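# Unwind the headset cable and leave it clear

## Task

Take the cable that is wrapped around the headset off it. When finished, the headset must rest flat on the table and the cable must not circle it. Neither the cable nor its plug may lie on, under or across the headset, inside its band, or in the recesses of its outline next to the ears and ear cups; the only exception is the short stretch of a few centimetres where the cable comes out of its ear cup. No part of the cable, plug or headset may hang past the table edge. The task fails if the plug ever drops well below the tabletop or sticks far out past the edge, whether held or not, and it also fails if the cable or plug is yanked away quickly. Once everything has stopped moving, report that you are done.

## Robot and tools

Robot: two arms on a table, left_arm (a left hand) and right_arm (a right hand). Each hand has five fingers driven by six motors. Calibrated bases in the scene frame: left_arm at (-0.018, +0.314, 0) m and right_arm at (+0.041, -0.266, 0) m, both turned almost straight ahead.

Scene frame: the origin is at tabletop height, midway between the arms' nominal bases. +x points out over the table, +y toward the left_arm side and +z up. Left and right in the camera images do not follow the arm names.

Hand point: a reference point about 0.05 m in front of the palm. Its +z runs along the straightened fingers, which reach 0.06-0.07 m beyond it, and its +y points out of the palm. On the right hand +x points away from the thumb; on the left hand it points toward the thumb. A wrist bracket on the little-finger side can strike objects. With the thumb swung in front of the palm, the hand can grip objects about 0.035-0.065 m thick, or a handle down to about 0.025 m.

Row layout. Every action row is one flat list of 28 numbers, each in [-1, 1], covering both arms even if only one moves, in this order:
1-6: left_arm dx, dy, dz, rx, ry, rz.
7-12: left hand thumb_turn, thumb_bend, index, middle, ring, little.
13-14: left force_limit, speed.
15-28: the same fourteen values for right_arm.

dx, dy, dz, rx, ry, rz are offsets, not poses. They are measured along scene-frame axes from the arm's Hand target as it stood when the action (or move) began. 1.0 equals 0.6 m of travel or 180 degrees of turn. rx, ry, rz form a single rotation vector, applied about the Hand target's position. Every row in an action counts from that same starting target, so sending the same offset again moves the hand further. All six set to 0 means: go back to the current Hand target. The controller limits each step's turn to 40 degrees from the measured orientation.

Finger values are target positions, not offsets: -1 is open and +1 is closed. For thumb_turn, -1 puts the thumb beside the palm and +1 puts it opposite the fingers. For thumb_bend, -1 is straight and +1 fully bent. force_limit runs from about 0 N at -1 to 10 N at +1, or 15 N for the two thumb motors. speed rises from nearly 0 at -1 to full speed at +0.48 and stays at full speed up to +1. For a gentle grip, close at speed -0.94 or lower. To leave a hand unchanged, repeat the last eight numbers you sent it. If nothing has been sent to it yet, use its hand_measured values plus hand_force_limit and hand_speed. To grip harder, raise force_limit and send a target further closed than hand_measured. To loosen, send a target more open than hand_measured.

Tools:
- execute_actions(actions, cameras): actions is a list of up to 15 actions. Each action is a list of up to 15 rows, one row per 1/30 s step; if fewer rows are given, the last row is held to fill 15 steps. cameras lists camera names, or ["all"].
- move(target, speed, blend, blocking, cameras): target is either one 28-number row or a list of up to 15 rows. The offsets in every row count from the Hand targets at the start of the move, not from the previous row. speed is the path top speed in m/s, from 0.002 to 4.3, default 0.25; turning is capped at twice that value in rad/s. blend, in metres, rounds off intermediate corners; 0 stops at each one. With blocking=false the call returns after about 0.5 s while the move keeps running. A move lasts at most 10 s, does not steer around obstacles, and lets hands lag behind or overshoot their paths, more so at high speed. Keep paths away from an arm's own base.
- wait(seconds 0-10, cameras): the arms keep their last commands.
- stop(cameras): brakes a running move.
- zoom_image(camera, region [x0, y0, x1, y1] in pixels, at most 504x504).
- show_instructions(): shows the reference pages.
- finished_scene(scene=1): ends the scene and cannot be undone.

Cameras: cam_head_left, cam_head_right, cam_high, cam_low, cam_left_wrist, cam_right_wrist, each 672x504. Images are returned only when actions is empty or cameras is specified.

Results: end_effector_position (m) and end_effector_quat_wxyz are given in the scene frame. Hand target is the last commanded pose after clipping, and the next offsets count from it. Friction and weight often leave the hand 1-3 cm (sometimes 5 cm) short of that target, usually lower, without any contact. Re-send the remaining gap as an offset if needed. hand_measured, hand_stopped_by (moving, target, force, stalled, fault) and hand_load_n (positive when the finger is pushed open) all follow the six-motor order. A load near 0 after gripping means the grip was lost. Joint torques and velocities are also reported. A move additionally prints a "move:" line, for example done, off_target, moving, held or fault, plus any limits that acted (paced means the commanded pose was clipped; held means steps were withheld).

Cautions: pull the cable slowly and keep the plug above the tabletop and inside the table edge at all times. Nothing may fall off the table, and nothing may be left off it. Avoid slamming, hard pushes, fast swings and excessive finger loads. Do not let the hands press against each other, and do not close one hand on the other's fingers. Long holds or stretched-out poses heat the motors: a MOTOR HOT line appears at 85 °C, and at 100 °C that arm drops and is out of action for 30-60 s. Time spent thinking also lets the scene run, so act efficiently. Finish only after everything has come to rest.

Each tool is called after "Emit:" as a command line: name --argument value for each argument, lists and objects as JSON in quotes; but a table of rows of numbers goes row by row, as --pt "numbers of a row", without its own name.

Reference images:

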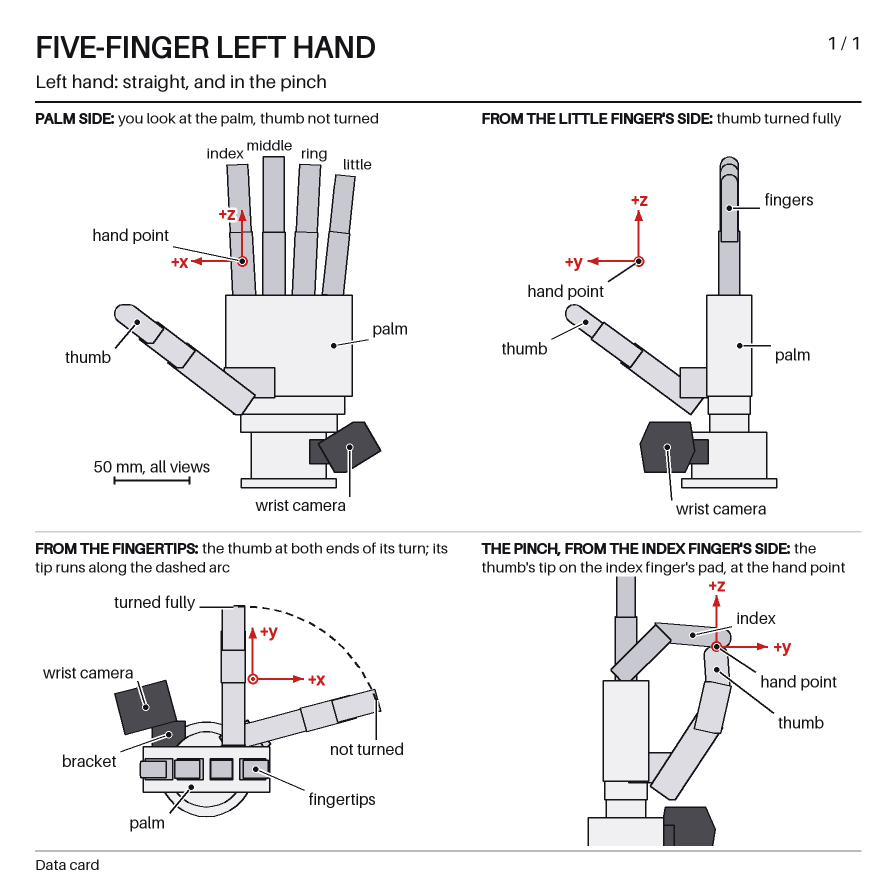

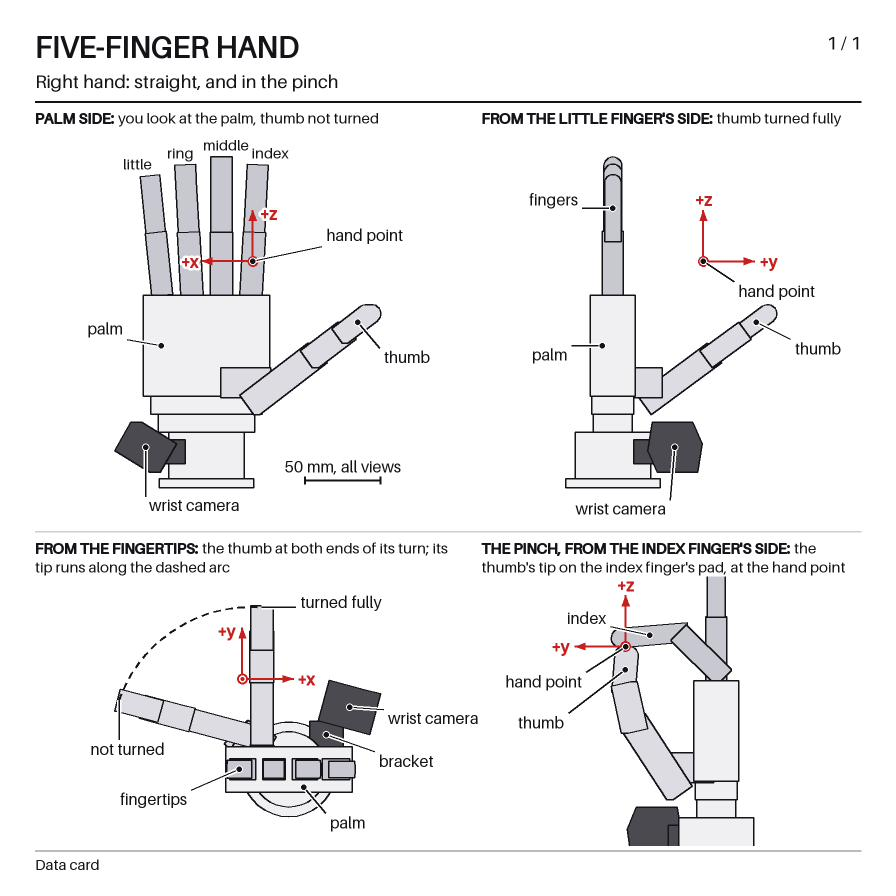

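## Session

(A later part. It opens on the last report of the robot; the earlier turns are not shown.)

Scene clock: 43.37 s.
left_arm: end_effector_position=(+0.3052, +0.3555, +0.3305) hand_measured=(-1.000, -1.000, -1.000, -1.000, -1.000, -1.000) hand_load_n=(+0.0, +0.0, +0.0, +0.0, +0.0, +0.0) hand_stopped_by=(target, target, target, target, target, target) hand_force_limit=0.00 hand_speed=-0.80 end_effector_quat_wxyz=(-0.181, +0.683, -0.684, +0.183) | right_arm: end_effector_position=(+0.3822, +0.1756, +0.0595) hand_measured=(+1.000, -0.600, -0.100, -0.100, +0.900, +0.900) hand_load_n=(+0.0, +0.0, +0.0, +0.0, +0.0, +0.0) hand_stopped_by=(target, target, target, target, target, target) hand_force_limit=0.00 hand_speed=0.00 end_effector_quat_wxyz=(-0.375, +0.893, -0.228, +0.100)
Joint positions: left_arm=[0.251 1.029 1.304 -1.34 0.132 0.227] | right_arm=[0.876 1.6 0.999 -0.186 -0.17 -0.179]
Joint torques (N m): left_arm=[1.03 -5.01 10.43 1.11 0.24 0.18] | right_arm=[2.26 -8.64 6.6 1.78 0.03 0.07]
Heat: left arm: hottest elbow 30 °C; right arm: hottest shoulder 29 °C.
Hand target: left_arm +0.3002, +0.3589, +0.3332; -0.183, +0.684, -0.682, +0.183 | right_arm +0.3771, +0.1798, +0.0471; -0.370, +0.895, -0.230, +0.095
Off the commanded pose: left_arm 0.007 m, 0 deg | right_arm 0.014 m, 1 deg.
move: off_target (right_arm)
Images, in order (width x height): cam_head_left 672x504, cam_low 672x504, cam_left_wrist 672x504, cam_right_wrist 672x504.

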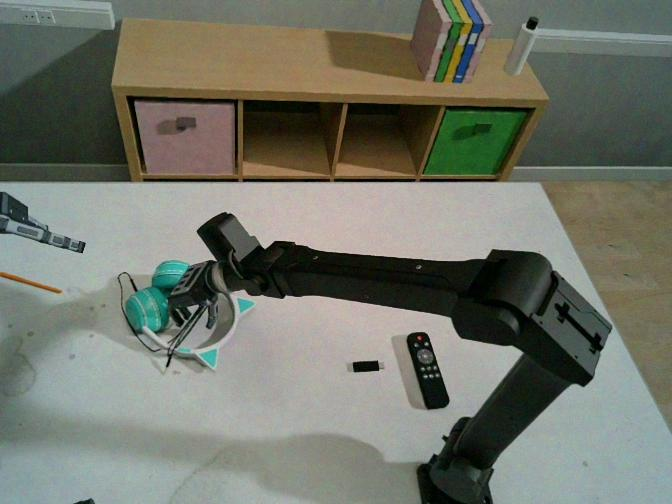

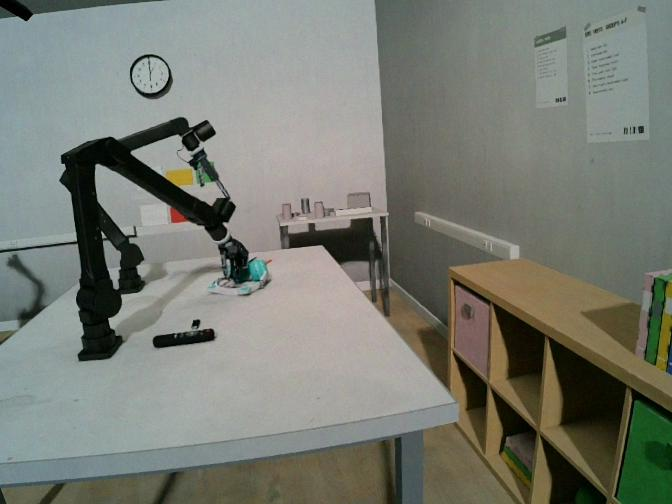

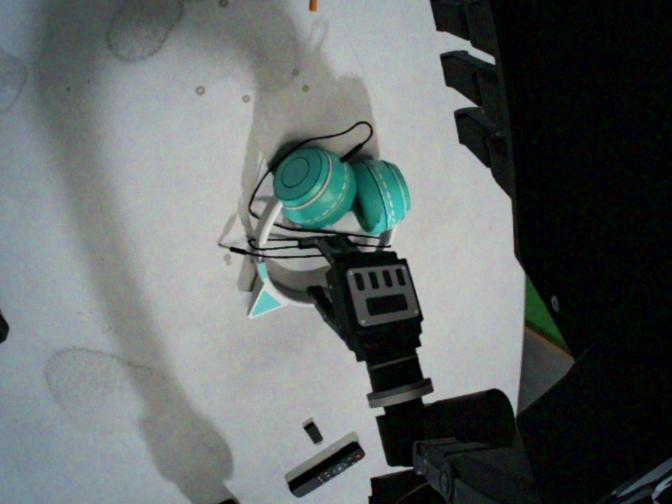

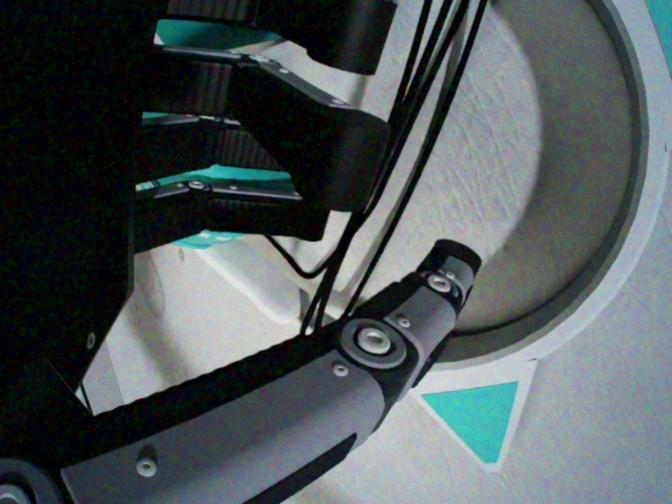

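Emit:
move --pt "0 0 0 0 0 0 -1 -1 -1 -1 -1 -1 0 -0.8 0 0 0 0 0 0 1 -0.6 -0.3 -0.3 0.9 0.9 0 0" --pt "0 0 0 0 0 0 -1 -1 -1 -1 -1 -1 0 -0.8 -0.003 -0.003 -0.035 0 0 0 1 -0.6 -0.3 -0.3 0.9 0.9 0 0" --speed 0.08 --cameras '["cam_left_wrist","cam_right_wrist","cam_low","cam_head_left"]'

Emit:
zoom_image --camera "cam_head_left" --region '[90, 200, 290, 400]'

Emit:
zoom_image --camera "cam_low" --region '[190, 230, 290, 310]'

Emit:
zoom_image --camera "cam_left_wrist" --region '[200, 100, 420, 340]'

Scene clock: 47.27 s.
left_arm: end_effector_position=(+0.3052, +0.3555, +0.3305) hand_measured=(-1.000, -1.000, -1.000, -1.000, -1.000, -1.000) hand_load_n=(+0.0, +0.0, +0.0, +0.0, +0.0, +0.0) hand_stopped_by=(target, target, target, target, target, target) hand_force_limit=0.00 hand_speed=-0.80 end_effector_quat_wxyz=(-0.181, +0.683, -0.684, +0.183) | right_arm: end_effector_position=(+0.3803, +0.1735, +0.0397) hand_measured=(+1.000, -0.600, -0.300, -0.300, +0.900, +0.900) hand_load_n=(+0.0, +0.0, -0.5, +0.0, +0.0, +0.5) hand_stopped_by=(target, target, target, target, target, target) hand_force_limit=0.00 hand_speed=0.00 end_effector_quat_wxyz=(-0.375, +0.893, -0.229, +0.100)
Joint positions: left_arm=[0.251 1.029 1.304 -1.34 0.132 0.227] | right_arm=[0.876 1.627 0.97 -0.131 -0.17 -0.179]
Joint torques (N m): left_arm=[1.03 -5.07 10.44 1.06 0.23 0.18] | right_arm=[2.32 -8.64 6.34 1.91 0.03 0.07]
Heat: left arm: hottest elbow 30 °C; right arm: hottest shoulder 29 °C.
Hand target: left_arm +0.3002, +0.3589, +0.3332; -0.183, +0.684, -0.682, +0.183 | right_arm +0.3753, +0.1779, +0.0261; -0.370, +0.895, -0.230, +0.095
Off the commanded pose: left_arm 0.007 m, 0 deg | right_arm 0.015 m, 1 deg.
move: off_target (right_arm)
Images, in order (width x height): cam_head_left 672x504, cam_low 672x504, cam_left_wrist 672x504, cam_right_wrist 672x504.

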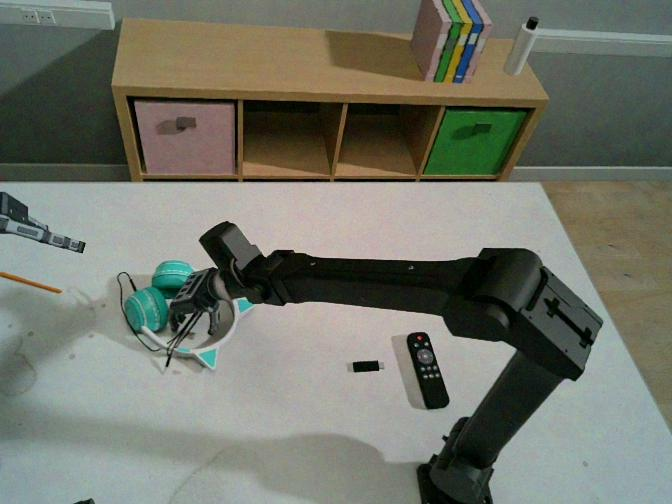

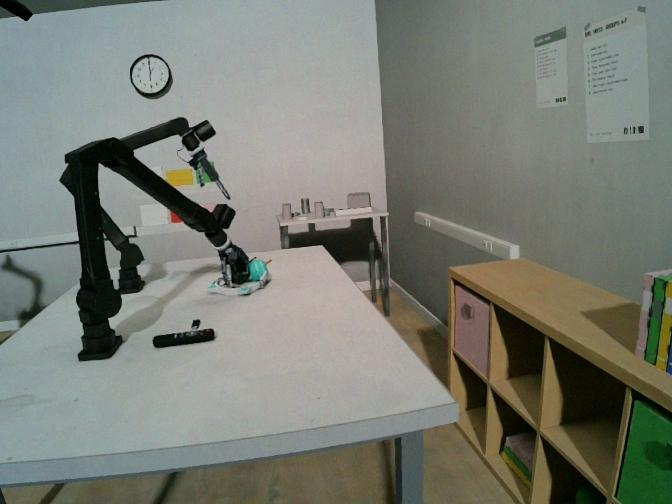

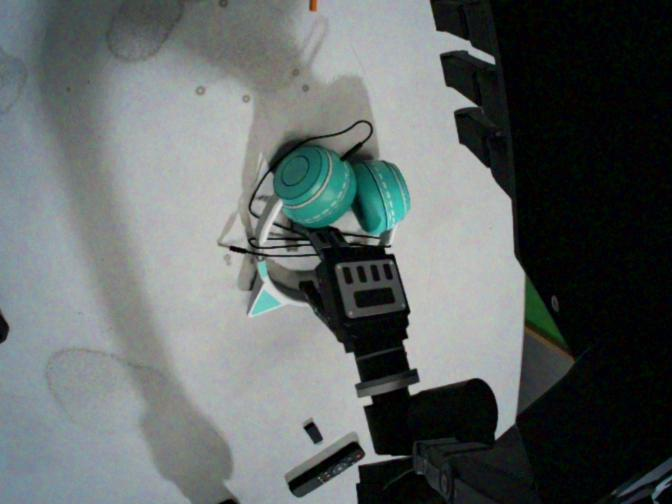

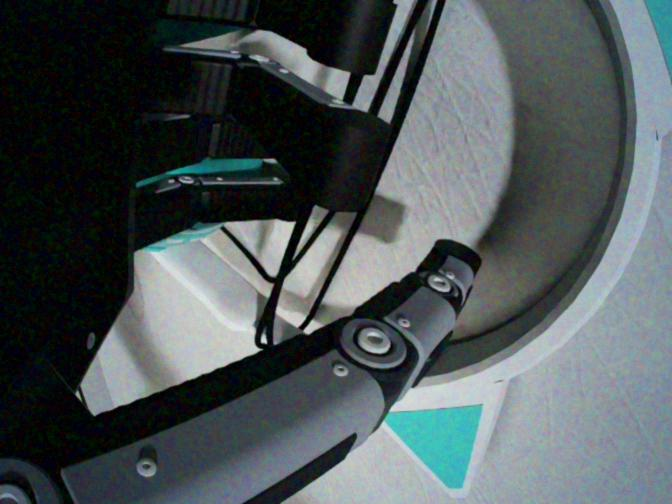

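Scaled by 2.520.

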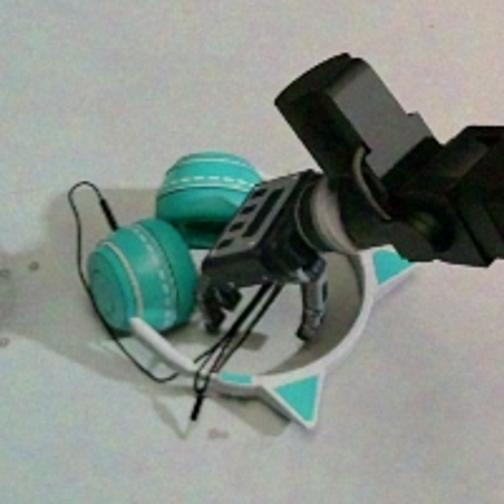

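Scaled by 5.040.

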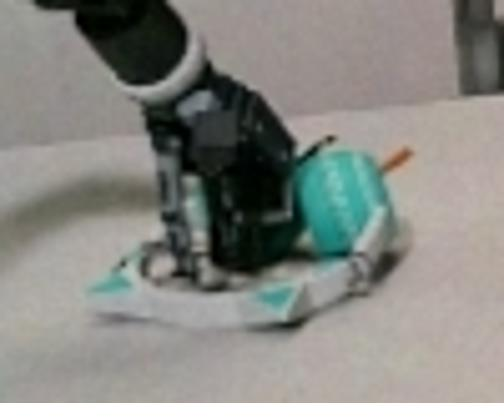

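Scaled by 2.100 from the camera's 672x504 image, which has a finer 960x720 frame.

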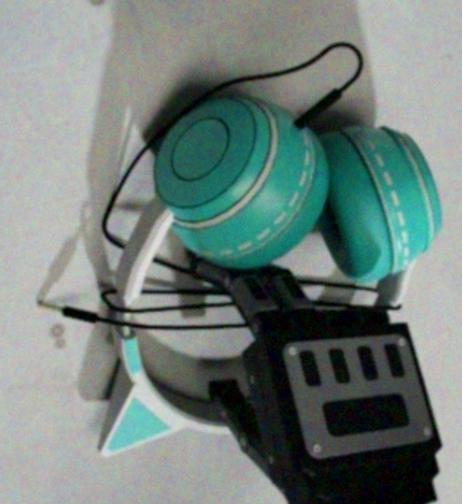

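Emit:
move --target '[0,0,0,0,0,0,-1,-1,-1,-1,-1,-1,0,-0.8, 0.0,0.0,-0.025,0,0,0,1,-0.6,-0.3,-0.3,0.9,0.9,0,0]' --speed 0.06 --cameras '["cam_left_wrist","cam_right_wrist"]'

Emit:
zoom_image --camera "cam_left_wrist" --region '[230, 180, 350, 300]'

Emit:
zoom_image --camera "cam_right_wrist" --region '[180, 100, 500, 380]'

Scene clock: 49.23 s.
left_arm: end_effector_position=(+0.3052, +0.3555, +0.3305) hand_measured=(-1.000, -1.000, -1.000, -1.000, -1.000, -1.000) hand_load_n=(+0.0, +0.0, +0.0, +0.0, +0.0, +0.0) hand_stopped_by=(target, target, target, target, target, target) hand_force_limit=0.00 hand_speed=-0.80 end_effector_quat_wxyz=(-0.181, +0.683, -0.684, +0.183) | right_arm: end_effector_position=(+0.3822, +0.1758, +0.0314) hand_measured=(+1.000, -0.600, -0.300, -0.300, +0.900, +0.900) hand_load_n=(+0.0, +0.0, -0.5, -1.5, +0.0, +0.0) hand_stopped_by=(target, target, target, target, target, target) hand_force_limit=0.00 hand_speed=0.00 end_effector_quat_wxyz=(-0.380, +0.891, -0.227, +0.103)
Joint positions: left_arm=[0.251 1.029 1.304 -1.34 0.132 0.227] | right_arm=[0.876 1.645 0.96 -0.09 -0.17 -0.179]
Joint torques (N m): left_arm=[1.32 -5.25 10.41 1.07 0.24 0.18] | right_arm=[2.2 -8 5.91 1.96 0.03 0.06]
Heat: left arm: hottest elbow 30 °C; right arm: hottest shoulder 29 °C.
Hand target: left_arm +0.3002, +0.3589, +0.3332; -0.183, +0.684, -0.682, +0.183 | right_arm +0.3752, +0.1779, +0.0112; -0.370, +0.895, -0.230, +0.095
Off the commanded pose: left_arm 0.007 m, 0 deg | right_arm 0.021 m, 2 deg.
move: off_target (right_arm)
Images, in order (width x height): cam_left_wrist 672x504, cam_right_wrist 672x504.

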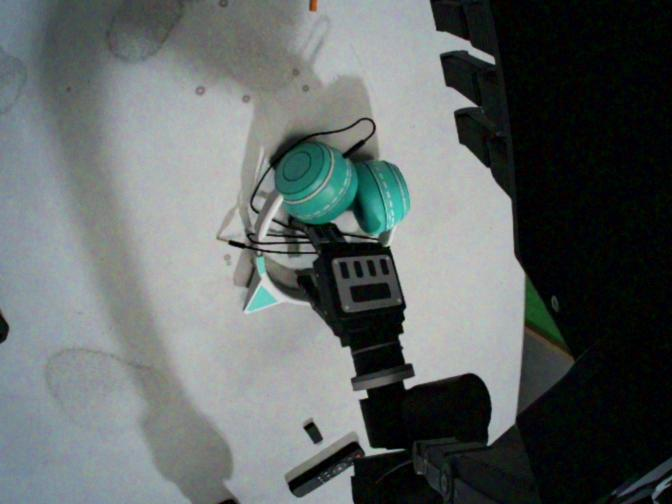

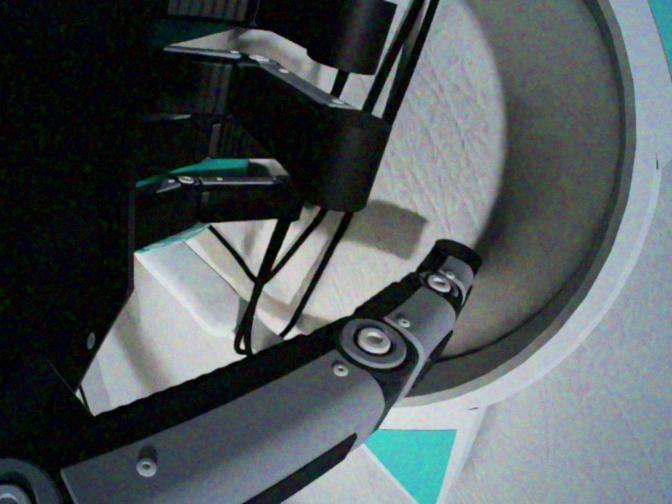

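Scaled by 4.200 from the camera's 672x504 image, which has a finer 960x720 frame.

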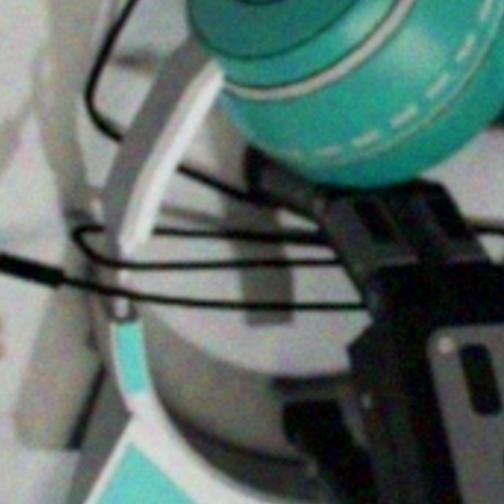

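Scaled by 1.575 from the camera's 672x504 image, which has a finer 960x720 frame.

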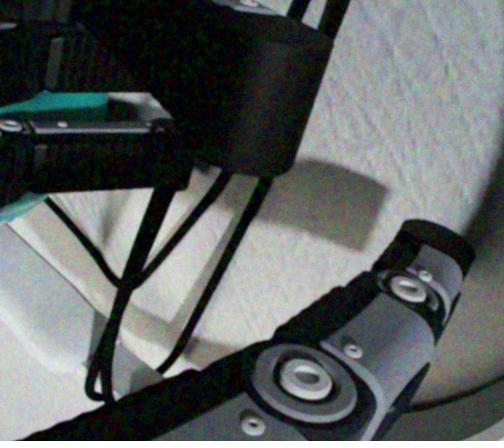

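Emit:
move --pt "0 0 0 0 0 0 -1 -1 -1 -1 -1 -1 0 -0.8 0 0 0 0 0 0 1 -0.5 -0.18 -0.18 0.9 0.9 0 0" --pt "0 0 0 0 0 0 -1 -1 -1 -1 -1 -1 0 -0.8 0.0 0.0 -0.025 0 0 0 1 -0.5 -0.18 -0.18 0.9 0.9 0 0" --speed 0.06 --cameras '["cam_left_wrist","cam_right_wrist"]'

Emit:
zoom_image --camera "cam_left_wrist" --region '[230, 180, 350, 300]'

Emit:
zoom_image --camera "cam_right_wrist" --region '[180, 100, 500, 380]'

Scene clock: 52.20 s.
left_arm: end_effector_position=(+0.3052, +0.3555, +0.3305) hand_measured=(-1.000, -1.000, -1.000, -1.000, -1.000, -1.000) hand_load_n=(+0.0, +0.0, +0.0, +0.0, -0.5, +0.0) hand_stopped_by=(target, target, target, target, target, target) hand_force_limit=0.00 hand_speed=-0.80 end_effector_quat_wxyz=(-0.181, +0.683, -0.684, +0.183) | right_arm: end_effector_position=(+0.3855, +0.1795, +0.0288) hand_measured=(+1.000, -0.500, -0.180, -0.180, +0.900, +0.900) hand_load_n=(+0.0, +0.0, +0.0, -4.5, +0.0, +0.0) hand_stopped_by=(target, target, target, target, target, target) hand_force_limit=0.00 hand_speed=0.00 end_effector_quat_wxyz=(-0.391, +0.886, -0.225, +0.109)
Joint positions: left_arm=[0.251 1.029 1.304 -1.34 0.132 0.227] | right_arm=[0.876 1.655 0.951 -0.045 -0.17 -0.178]
Joint torques (N m): left_arm=[0.97 -5.19 10.44 1.02 0.24 0.18] | right_arm=[2.14 -6.89 5.52 1.84 0.04 0.03]
Heat: left arm: hottest elbow 30 °C; right arm: hottest shoulder 29 °C.
Hand target: left_arm +0.3002, +0.3589, +0.3332; -0.183, +0.684, -0.682, +0.183 | right_arm +0.3753, +0.1779, -0.0039; -0.370, +0.895, -0.230, +0.095
Off the commanded pose: left_arm 0.007 m, 0 deg | right_arm 0.034 m, 3 deg.
move: off_target (right_arm)
Images, in order (width x height): cam_left_wrist 672x504, cam_right_wrist 672x504.

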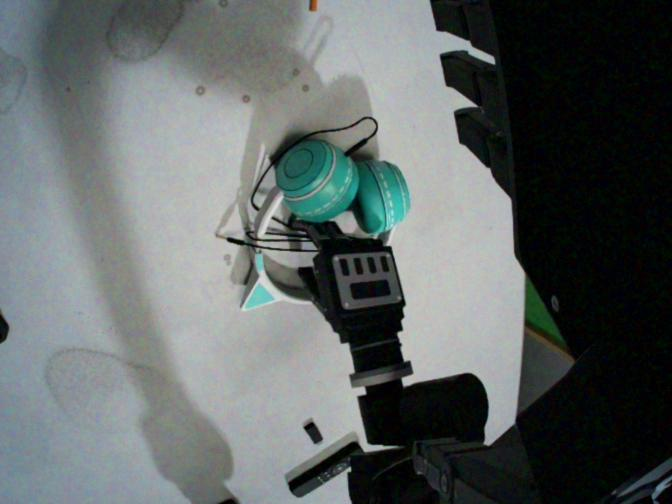

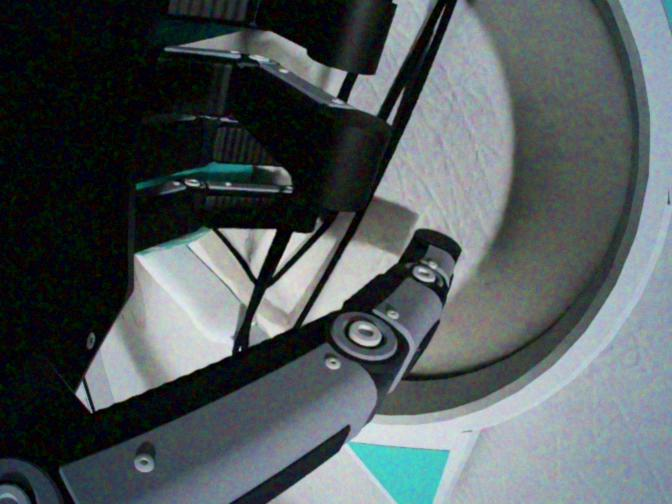

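Scaled by 4.200 from the camera's 672x504 image, which has a finer 960x720 frame.

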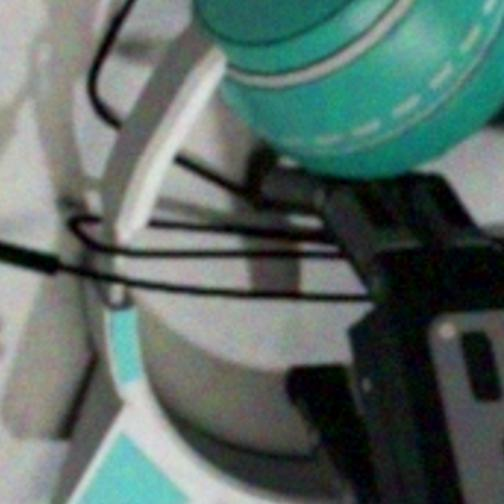

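Scaled by 1.575 from the camera's 672x504 image, which has a finer 960x720 frame.

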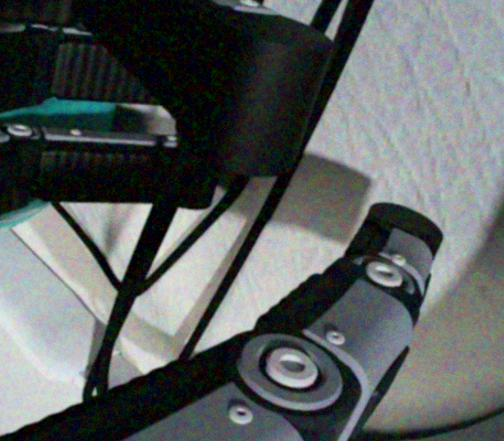

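Emit:
move --pt "0 0 0 0 0 0 -1 -1 -1 -1 -1 -1 0 -0.8 0.0 0.0 0.015 0 0 0 1 -0.3 0.0 0.0 0.9 0.9 0 -0.4" --pt "0 0 0 0 0 0 -1 -1 -1 -1 -1 -1 0 -0.8 0.0 0.0 0.015 0 0 0 1 0.0 0.15 0.15 0.9 0.9 0 -0.5" --speed 0.06 --cameras '["cam_left_wrist","cam_right_wrist"]'

Emit:
zoom_image --camera "cam_left_wrist" --region '[230, 180, 350, 300]'

Emit:
zoom_image --camera "cam_right_wrist" --region '[180, 100, 500, 380]'

Scene clock: 55.27 s.
left_arm: end_effector_position=(+0.3052, +0.3555, +0.3305) hand_measured=(-1.000, -1.000, -1.000, -1.000, -1.000, -1.000) hand_load_n=(+0.0, +0.0, +0.0, +0.0, +0.0, +0.0) hand_stopped_by=(target, target, target, target, target, target) hand_force_limit=0.00 hand_speed=-0.80 end_effector_quat_wxyz=(-0.181, +0.683, -0.684, +0.183) | right_arm: end_effector_position=(+0.3848, +0.1790, +0.0229) hand_measured=(+1.000, +0.000, +0.150, +0.150, +0.900, +0.900) hand_load_n=(+0.0, +0.0, +0.0, +0.0, +0.0, +0.0) hand_stopped_by=(target, target, target, target, target, target) hand_force_limit=0.00 hand_speed=-0.50 end_effector_quat_wxyz=(-0.387, +0.888, -0.227, +0.106)
Joint positions: left_arm=[0.251 1.029 1.304 -1.34 0.132 0.227] | right_arm=[0.877 1.666 0.951 -0.043 -0.169 -0.177]
Joint torques (N m): left_arm=[1.08 -5.01 10.37 1.02 0.25 0.18] | right_arm=[2.14 -8.76 6.08 0.99 0.02 0.05]
Heat: left arm: hottest elbow 30 °C; right arm: hottest shoulder 29 °C.
Hand target: left_arm +0.3002, +0.3589, +0.3332; -0.183, +0.684, -0.682, +0.183 | right_arm +0.3753, +0.1779, +0.0051; -0.370, +0.895, -0.230, +0.095
Off the commanded pose: left_arm 0.007 m, 0 deg | right_arm 0.020 m, 2 deg.
move: off_target (right_arm); target 2's new numbers were sent with right_arm's hand 0.023 m and 3 deg from that target
Images, in order (width x height): cam_left_wrist 672x504, cam_right_wrist 672x504.

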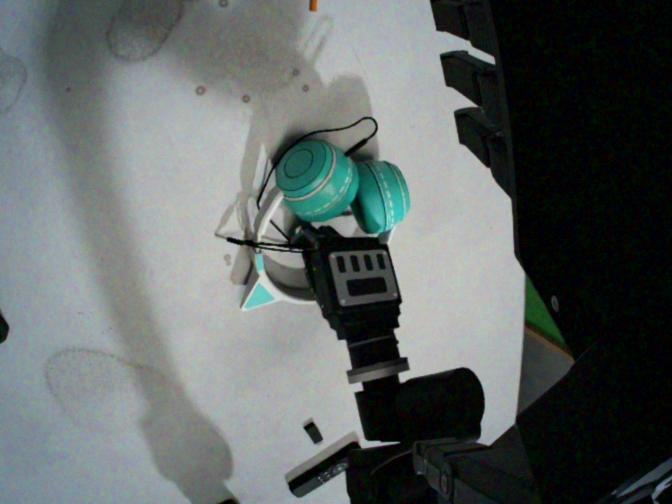

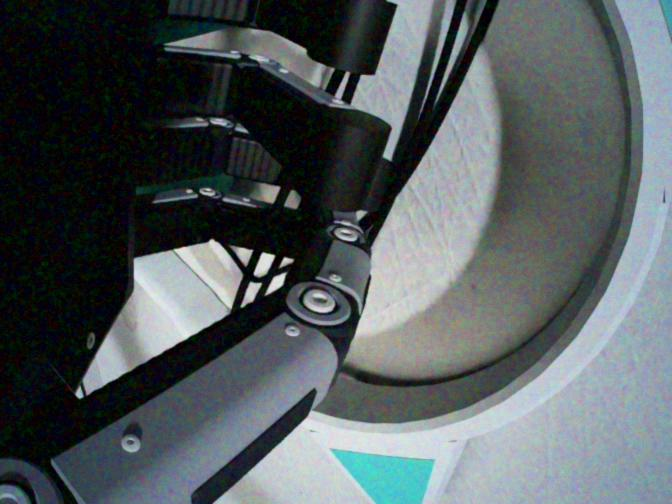

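Scaled by 4.200 from the camera's 672x504 image, which has a finer 960x720 frame.

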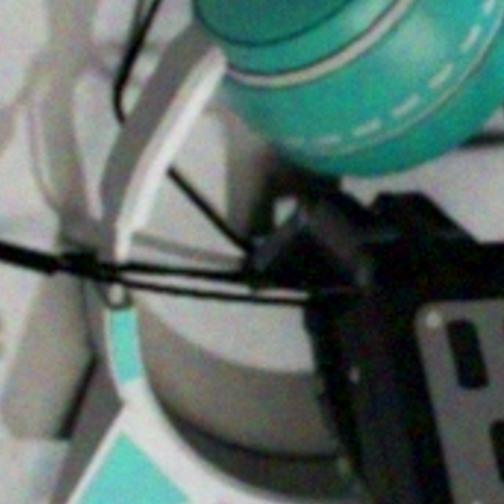

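Scaled by 1.575 from the camera's 672x504 image, which has a finer 960x720 frame.

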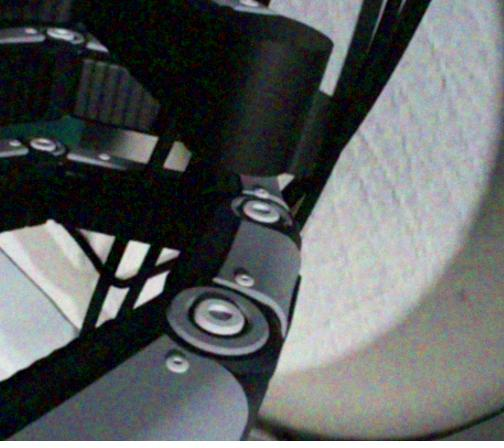

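Emit:
move --pt "0 0 0 0 0 0 -1 -1 -1 -1 -1 -1 0 -0.8 0.0 0.0 0.0 0 0 0 1 0.1 0.6 0.6 0.9 0.9 0.2 -0.7" --speed 0.06 --cameras '["cam_left_wrist","cam_right_wrist"]'

Emit:
zoom_image --camera "cam_left_wrist" --region '[230, 180, 350, 300]'

Emit:
zoom_image --camera "cam_right_wrist" --region '[180, 100, 500, 380]'

Scene clock: 56.37 s.
left_arm: end_effector_position=(+0.3052, +0.3555, +0.3305) hand_measured=(-1.000, -1.000, -1.000, -1.000, -1.000, -1.000) hand_load_n=(+0.0, +0.0, +0.0, +0.0, +0.0, +0.0) hand_stopped_by=(target, target, target, target, target, target) hand_force_limit=0.00 hand_speed=-0.80 end_effector_quat_wxyz=(-0.181, +0.683, -0.684, +0.183) | right_arm: end_effector_position=(+0.3846, +0.1788, +0.0227) hand_measured=(+1.000, +0.048, +0.254, +0.228, +0.900, +0.900) hand_load_n=(-3.0, +7.0, +5.5, +8.5, +0.0, +0.5) hand_stopped_by=(target, force, force, force, target, target) hand_force_limit=0.20 hand_speed=-0.70 end_effector_quat_wxyz=(-0.386, +0.888, -0.227, +0.106)
Joint positions: left_arm=[0.251 1.029 1.304 -1.34 0.132 0.227] | right_arm=[0.877 1.666 0.951 -0.045 -0.169 -0.177]
Joint torques (N m): left_arm=[1.14 -5.13 10.37 1.02 0.24 0.18] | right_arm=[2.14 -8.64 6.15 1.02 0.02 0.04]
Heat: left arm: hottest elbow 30 °C; right arm: hottest shoulder 29 °C.
Hand target: left_arm +0.3002, +0.3589, +0.3332; -0.183, +0.684, -0.682, +0.183 | right_arm +0.3753, +0.1779, +0.0051; -0.370, +0.895, -0.230, +0.095
Off the commanded pose: left_arm 0.007 m, 0 deg | right_arm 0.020 m, 2 deg.
move: off_target (right_arm)
Images, in order (width x height): cam_left_wrist 672x504, cam_right_wrist 672x504.

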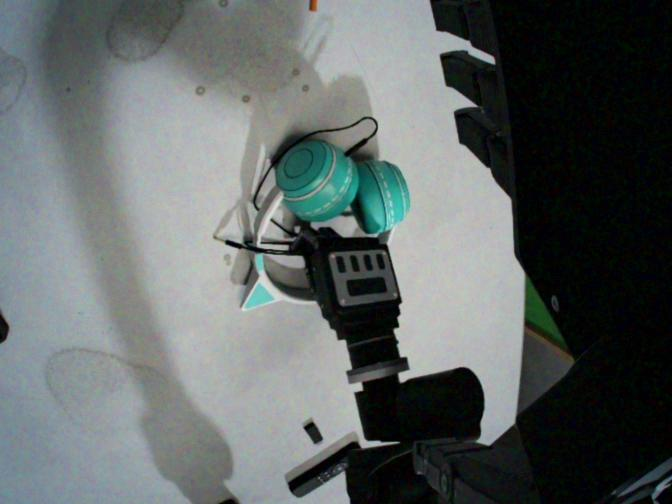

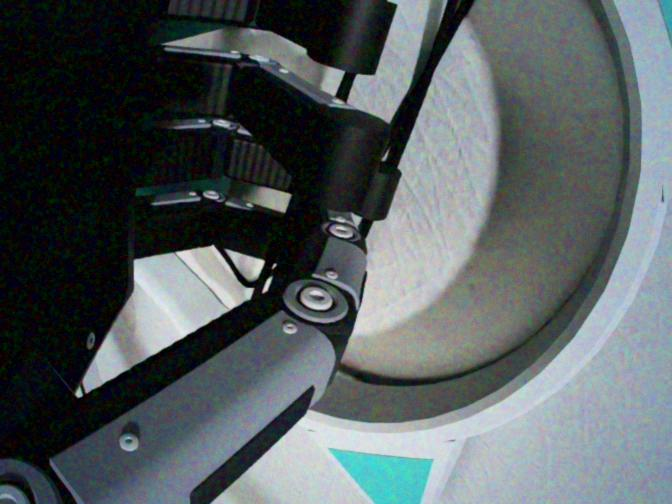

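Scaled by 4.200 from the camera's 672x504 image, which has a finer 960x720 frame.

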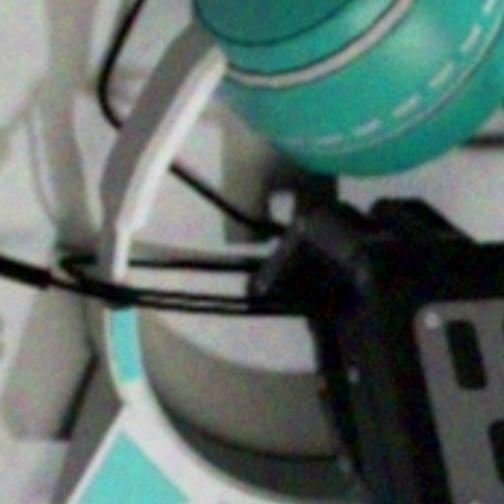

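Scaled by 1.575 from the camera's 672x504 image, which has a finer 960x720 frame.

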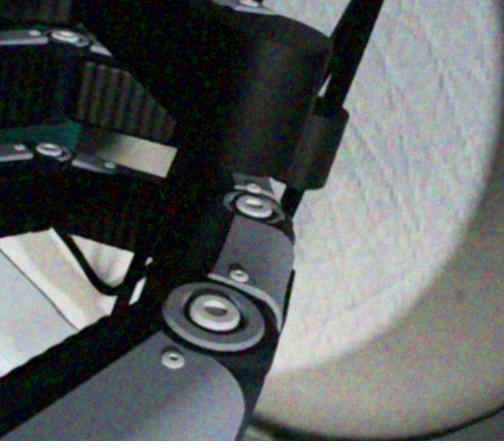

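Emit:
move --pt "0 0 0 0 0 0 -1 -1 -1 -1 -1 -1 0 -0.8 -0.01 -0.02 0.05 0 0 0 1 0.1 0.6 0.6 0.9 0.9 0.2 -0.7" --pt "0 0 0 0 0 0 -1 -1 -1 -1 -1 -1 0 -0.8 -0.032 -0.058 0.083 0 0 0 1 0.1 0.6 0.6 0.9 0.9 0.2 -0.7" --speed 0.05 --blend 0.02 --cameras '["cam_left_wrist","cam_right_wrist","cam_head_left"]'

Emit:
zoom_image --camera "cam_left_wrist" --region '[200, 100, 420, 340]'

Emit:
zoom_image --camera "cam_head_left" --region '[90, 200, 290, 400]'

Scene clock: 59.50 s.
left_arm: end_effector_position=(+0.3052, +0.3555, +0.3305) hand_measured=(-1.000, -1.000, -1.000, -1.000, -1.000, -1.000) hand_load_n=(+0.0, +0.0, -0.5, +0.0, +0.0, +0.0) hand_stopped_by=(target, target, target, target, target, target) hand_force_limit=0.00 hand_speed=-0.80 end_effector_quat_wxyz=(-0.181, +0.683, -0.684, +0.183) | right_arm: end_effector_position=(+0.3563, +0.1502, +0.0537) hand_measured=(+1.000, +0.048, +0.254, +0.228, +0.900, +0.900) hand_load_n=(-3.0, +7.5, +5.5, +8.5, +0.0, +0.0) hand_stopped_by=(target, force, force, force, target, target) hand_force_limit=0.20 hand_speed=-0.70 end_effector_quat_wxyz=(-0.373, +0.894, -0.229, +0.095)
Joint positions: left_arm=[0.251 1.029 1.304 -1.34 0.132 0.227] | right_arm=[0.876 1.529 0.898 -0.165 -0.177 -0.177]
Joint torques (N m): left_arm=[1.08 -5.3 10.47 1.09 0.25 0.18] | right_arm=[0.26 -10.17 6.12 0.95 -0.28 -0.11]
Heat: left arm: hottest elbow 30 °C; right arm: hottest shoulder 29 °C.
Hand target: left_arm +0.3002, +0.3589, +0.3332; -0.183, +0.684, -0.682, +0.183 | right_arm +0.3562, +0.1432, +0.0550; -0.371, +0.895, -0.230, +0.095
Off the commanded pose: left_arm 0.007 m, 0 deg | right_arm 0.007 m, 0 deg.
move: done; blend cut to 0.0161 m at target 1
Images, in order (width x height): cam_head_left 672x504, cam_left_wrist 672x504, cam_right_wrist 672x504.

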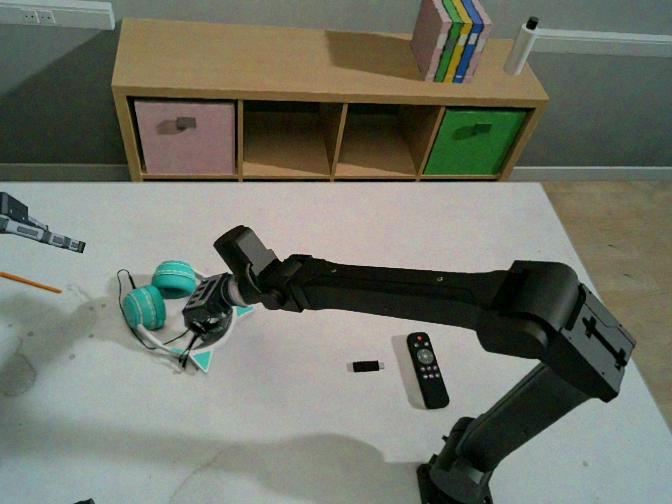

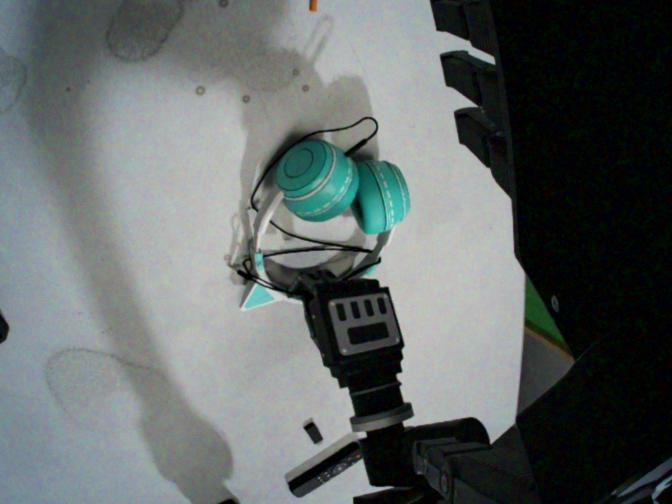

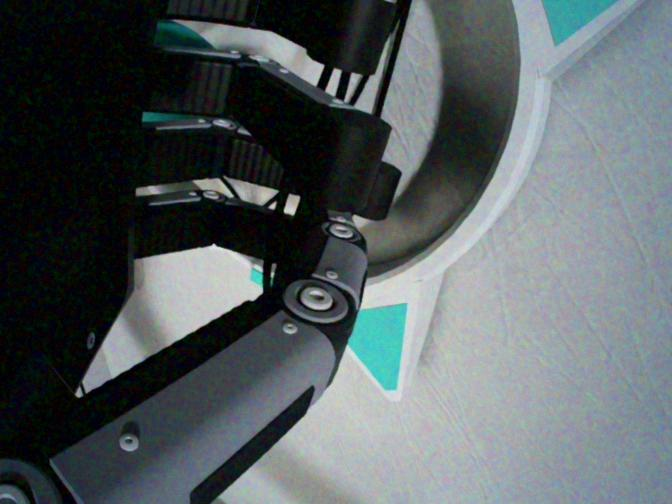

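Scaled by 2.100 from the camera's 672x504 image, which has a finer 960x720 frame.

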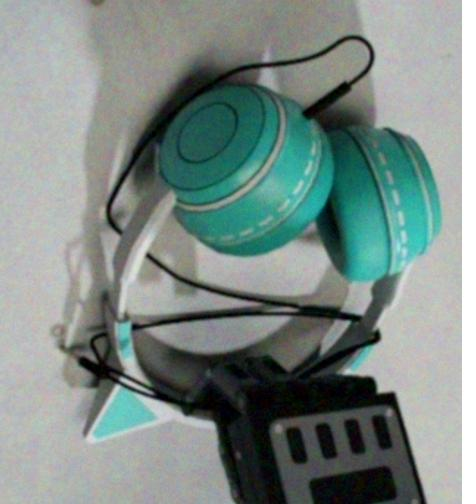

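Scaled by 2.520.

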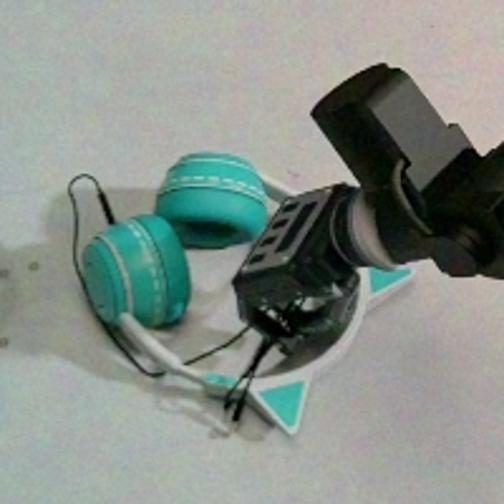

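Emit:
move --pt "0 0 0 0 0 0 -1 -1 -1 -1 -1 -1 0 -0.8 -0.032 -0.058 0.025 0 0 0 1 0.1 0.6 0.6 0.9 0.9 0.2 -0.7" --speed 0.05 --cameras '["cam_left_wrist","cam_right_wrist","cam_head_left"]'

Emit:
zoom_image --camera "cam_left_wrist" --region '[200, 100, 420, 340]'

Emit:
zoom_image --camera "cam_head_left" --region '[90, 200, 290, 400]'

Scene clock: 62.87 s.
left_arm: end_effector_position=(+0.3052, +0.3555, +0.3305) hand_measured=(-1.000, -1.000, -1.000, -1.000, -1.000, -1.000) hand_load_n=(+0.0, +0.0, +0.0, +0.0, +0.0, +0.0) hand_stopped_by=(target, target, target, target, target, target) hand_force_limit=0.00 hand_speed=-0.80 end_effector_quat_wxyz=(-0.181, +0.683, -0.684, +0.183) | right_arm: end_effector_position=(+0.3364, +0.1158, +0.0680) hand_measured=(+1.000, +0.048, +0.254, +0.228, +0.900, +0.900) hand_load_n=(-3.0, +7.5, +5.5, +8.5, +0.0, +0.0) hand_stopped_by=(target, force, force, force, target, target) hand_force_limit=0.20 hand_speed=-0.70 end_effector_quat_wxyz=(-0.372, +0.894, -0.230, +0.093)
Joint positions: left_arm=[0.251 1.029 1.304 -1.34 0.132 0.227] | right_arm=[0.853 1.41 0.814 -0.207 -0.195 -0.191]
Joint torques (N m): left_arm=[0.97 -5.25 10.4 1.02 0.25 0.17] | right_arm=[0.09 -8.88 6.32 0.99 -0.3 -0.15]
Heat: left arm: hottest elbow 30 °C; right arm: hottest shoulder 29 °C.
Hand target: left_arm +0.3002, +0.3589, +0.3332; -0.183, +0.684, -0.682, +0.183 | right_arm +0.3368, +0.1084, +0.0699; -0.370, +0.895, -0.230, +0.095
Off the commanded pose: left_arm 0.007 m, 0 deg | right_arm 0.008 m, 0 deg.
move: done
Images, in order (width x height): cam_head_left 672x504, cam_left_wrist 672x504, cam_right_wrist 672x504.

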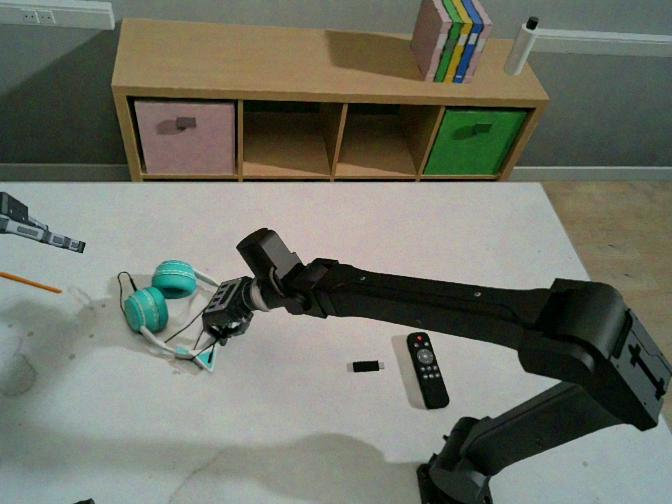

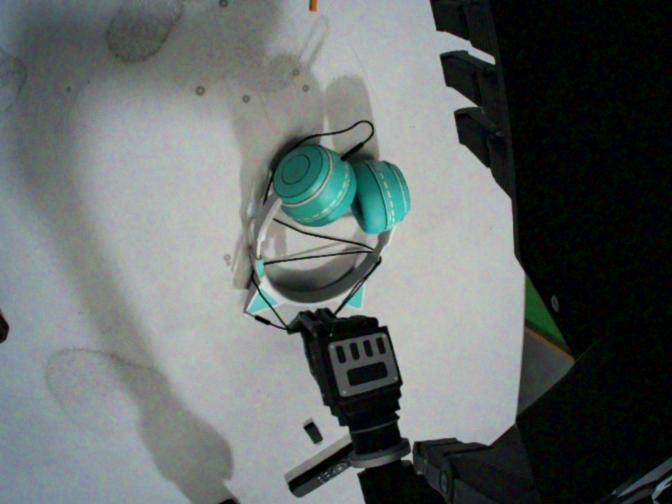

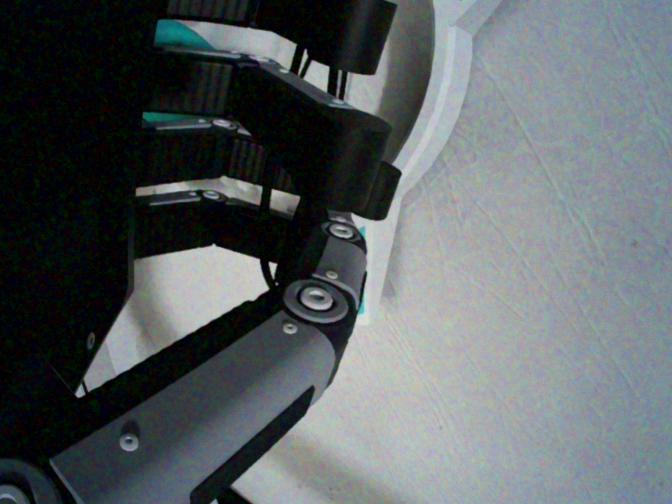

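Scaled by 2.100 from the camera's 672x504 image, which has a finer 960x720 frame.

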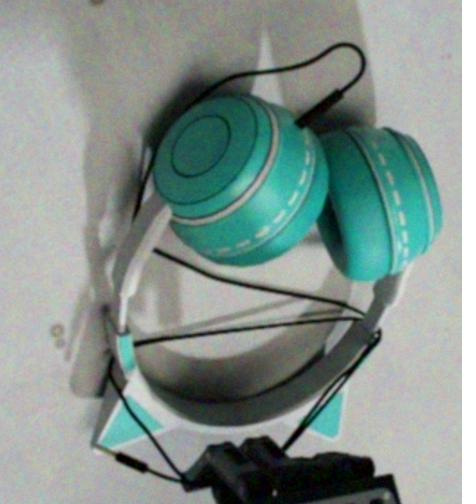

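Scaled by 2.520.

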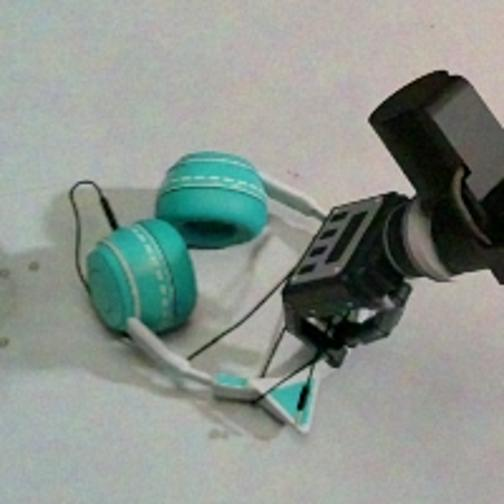

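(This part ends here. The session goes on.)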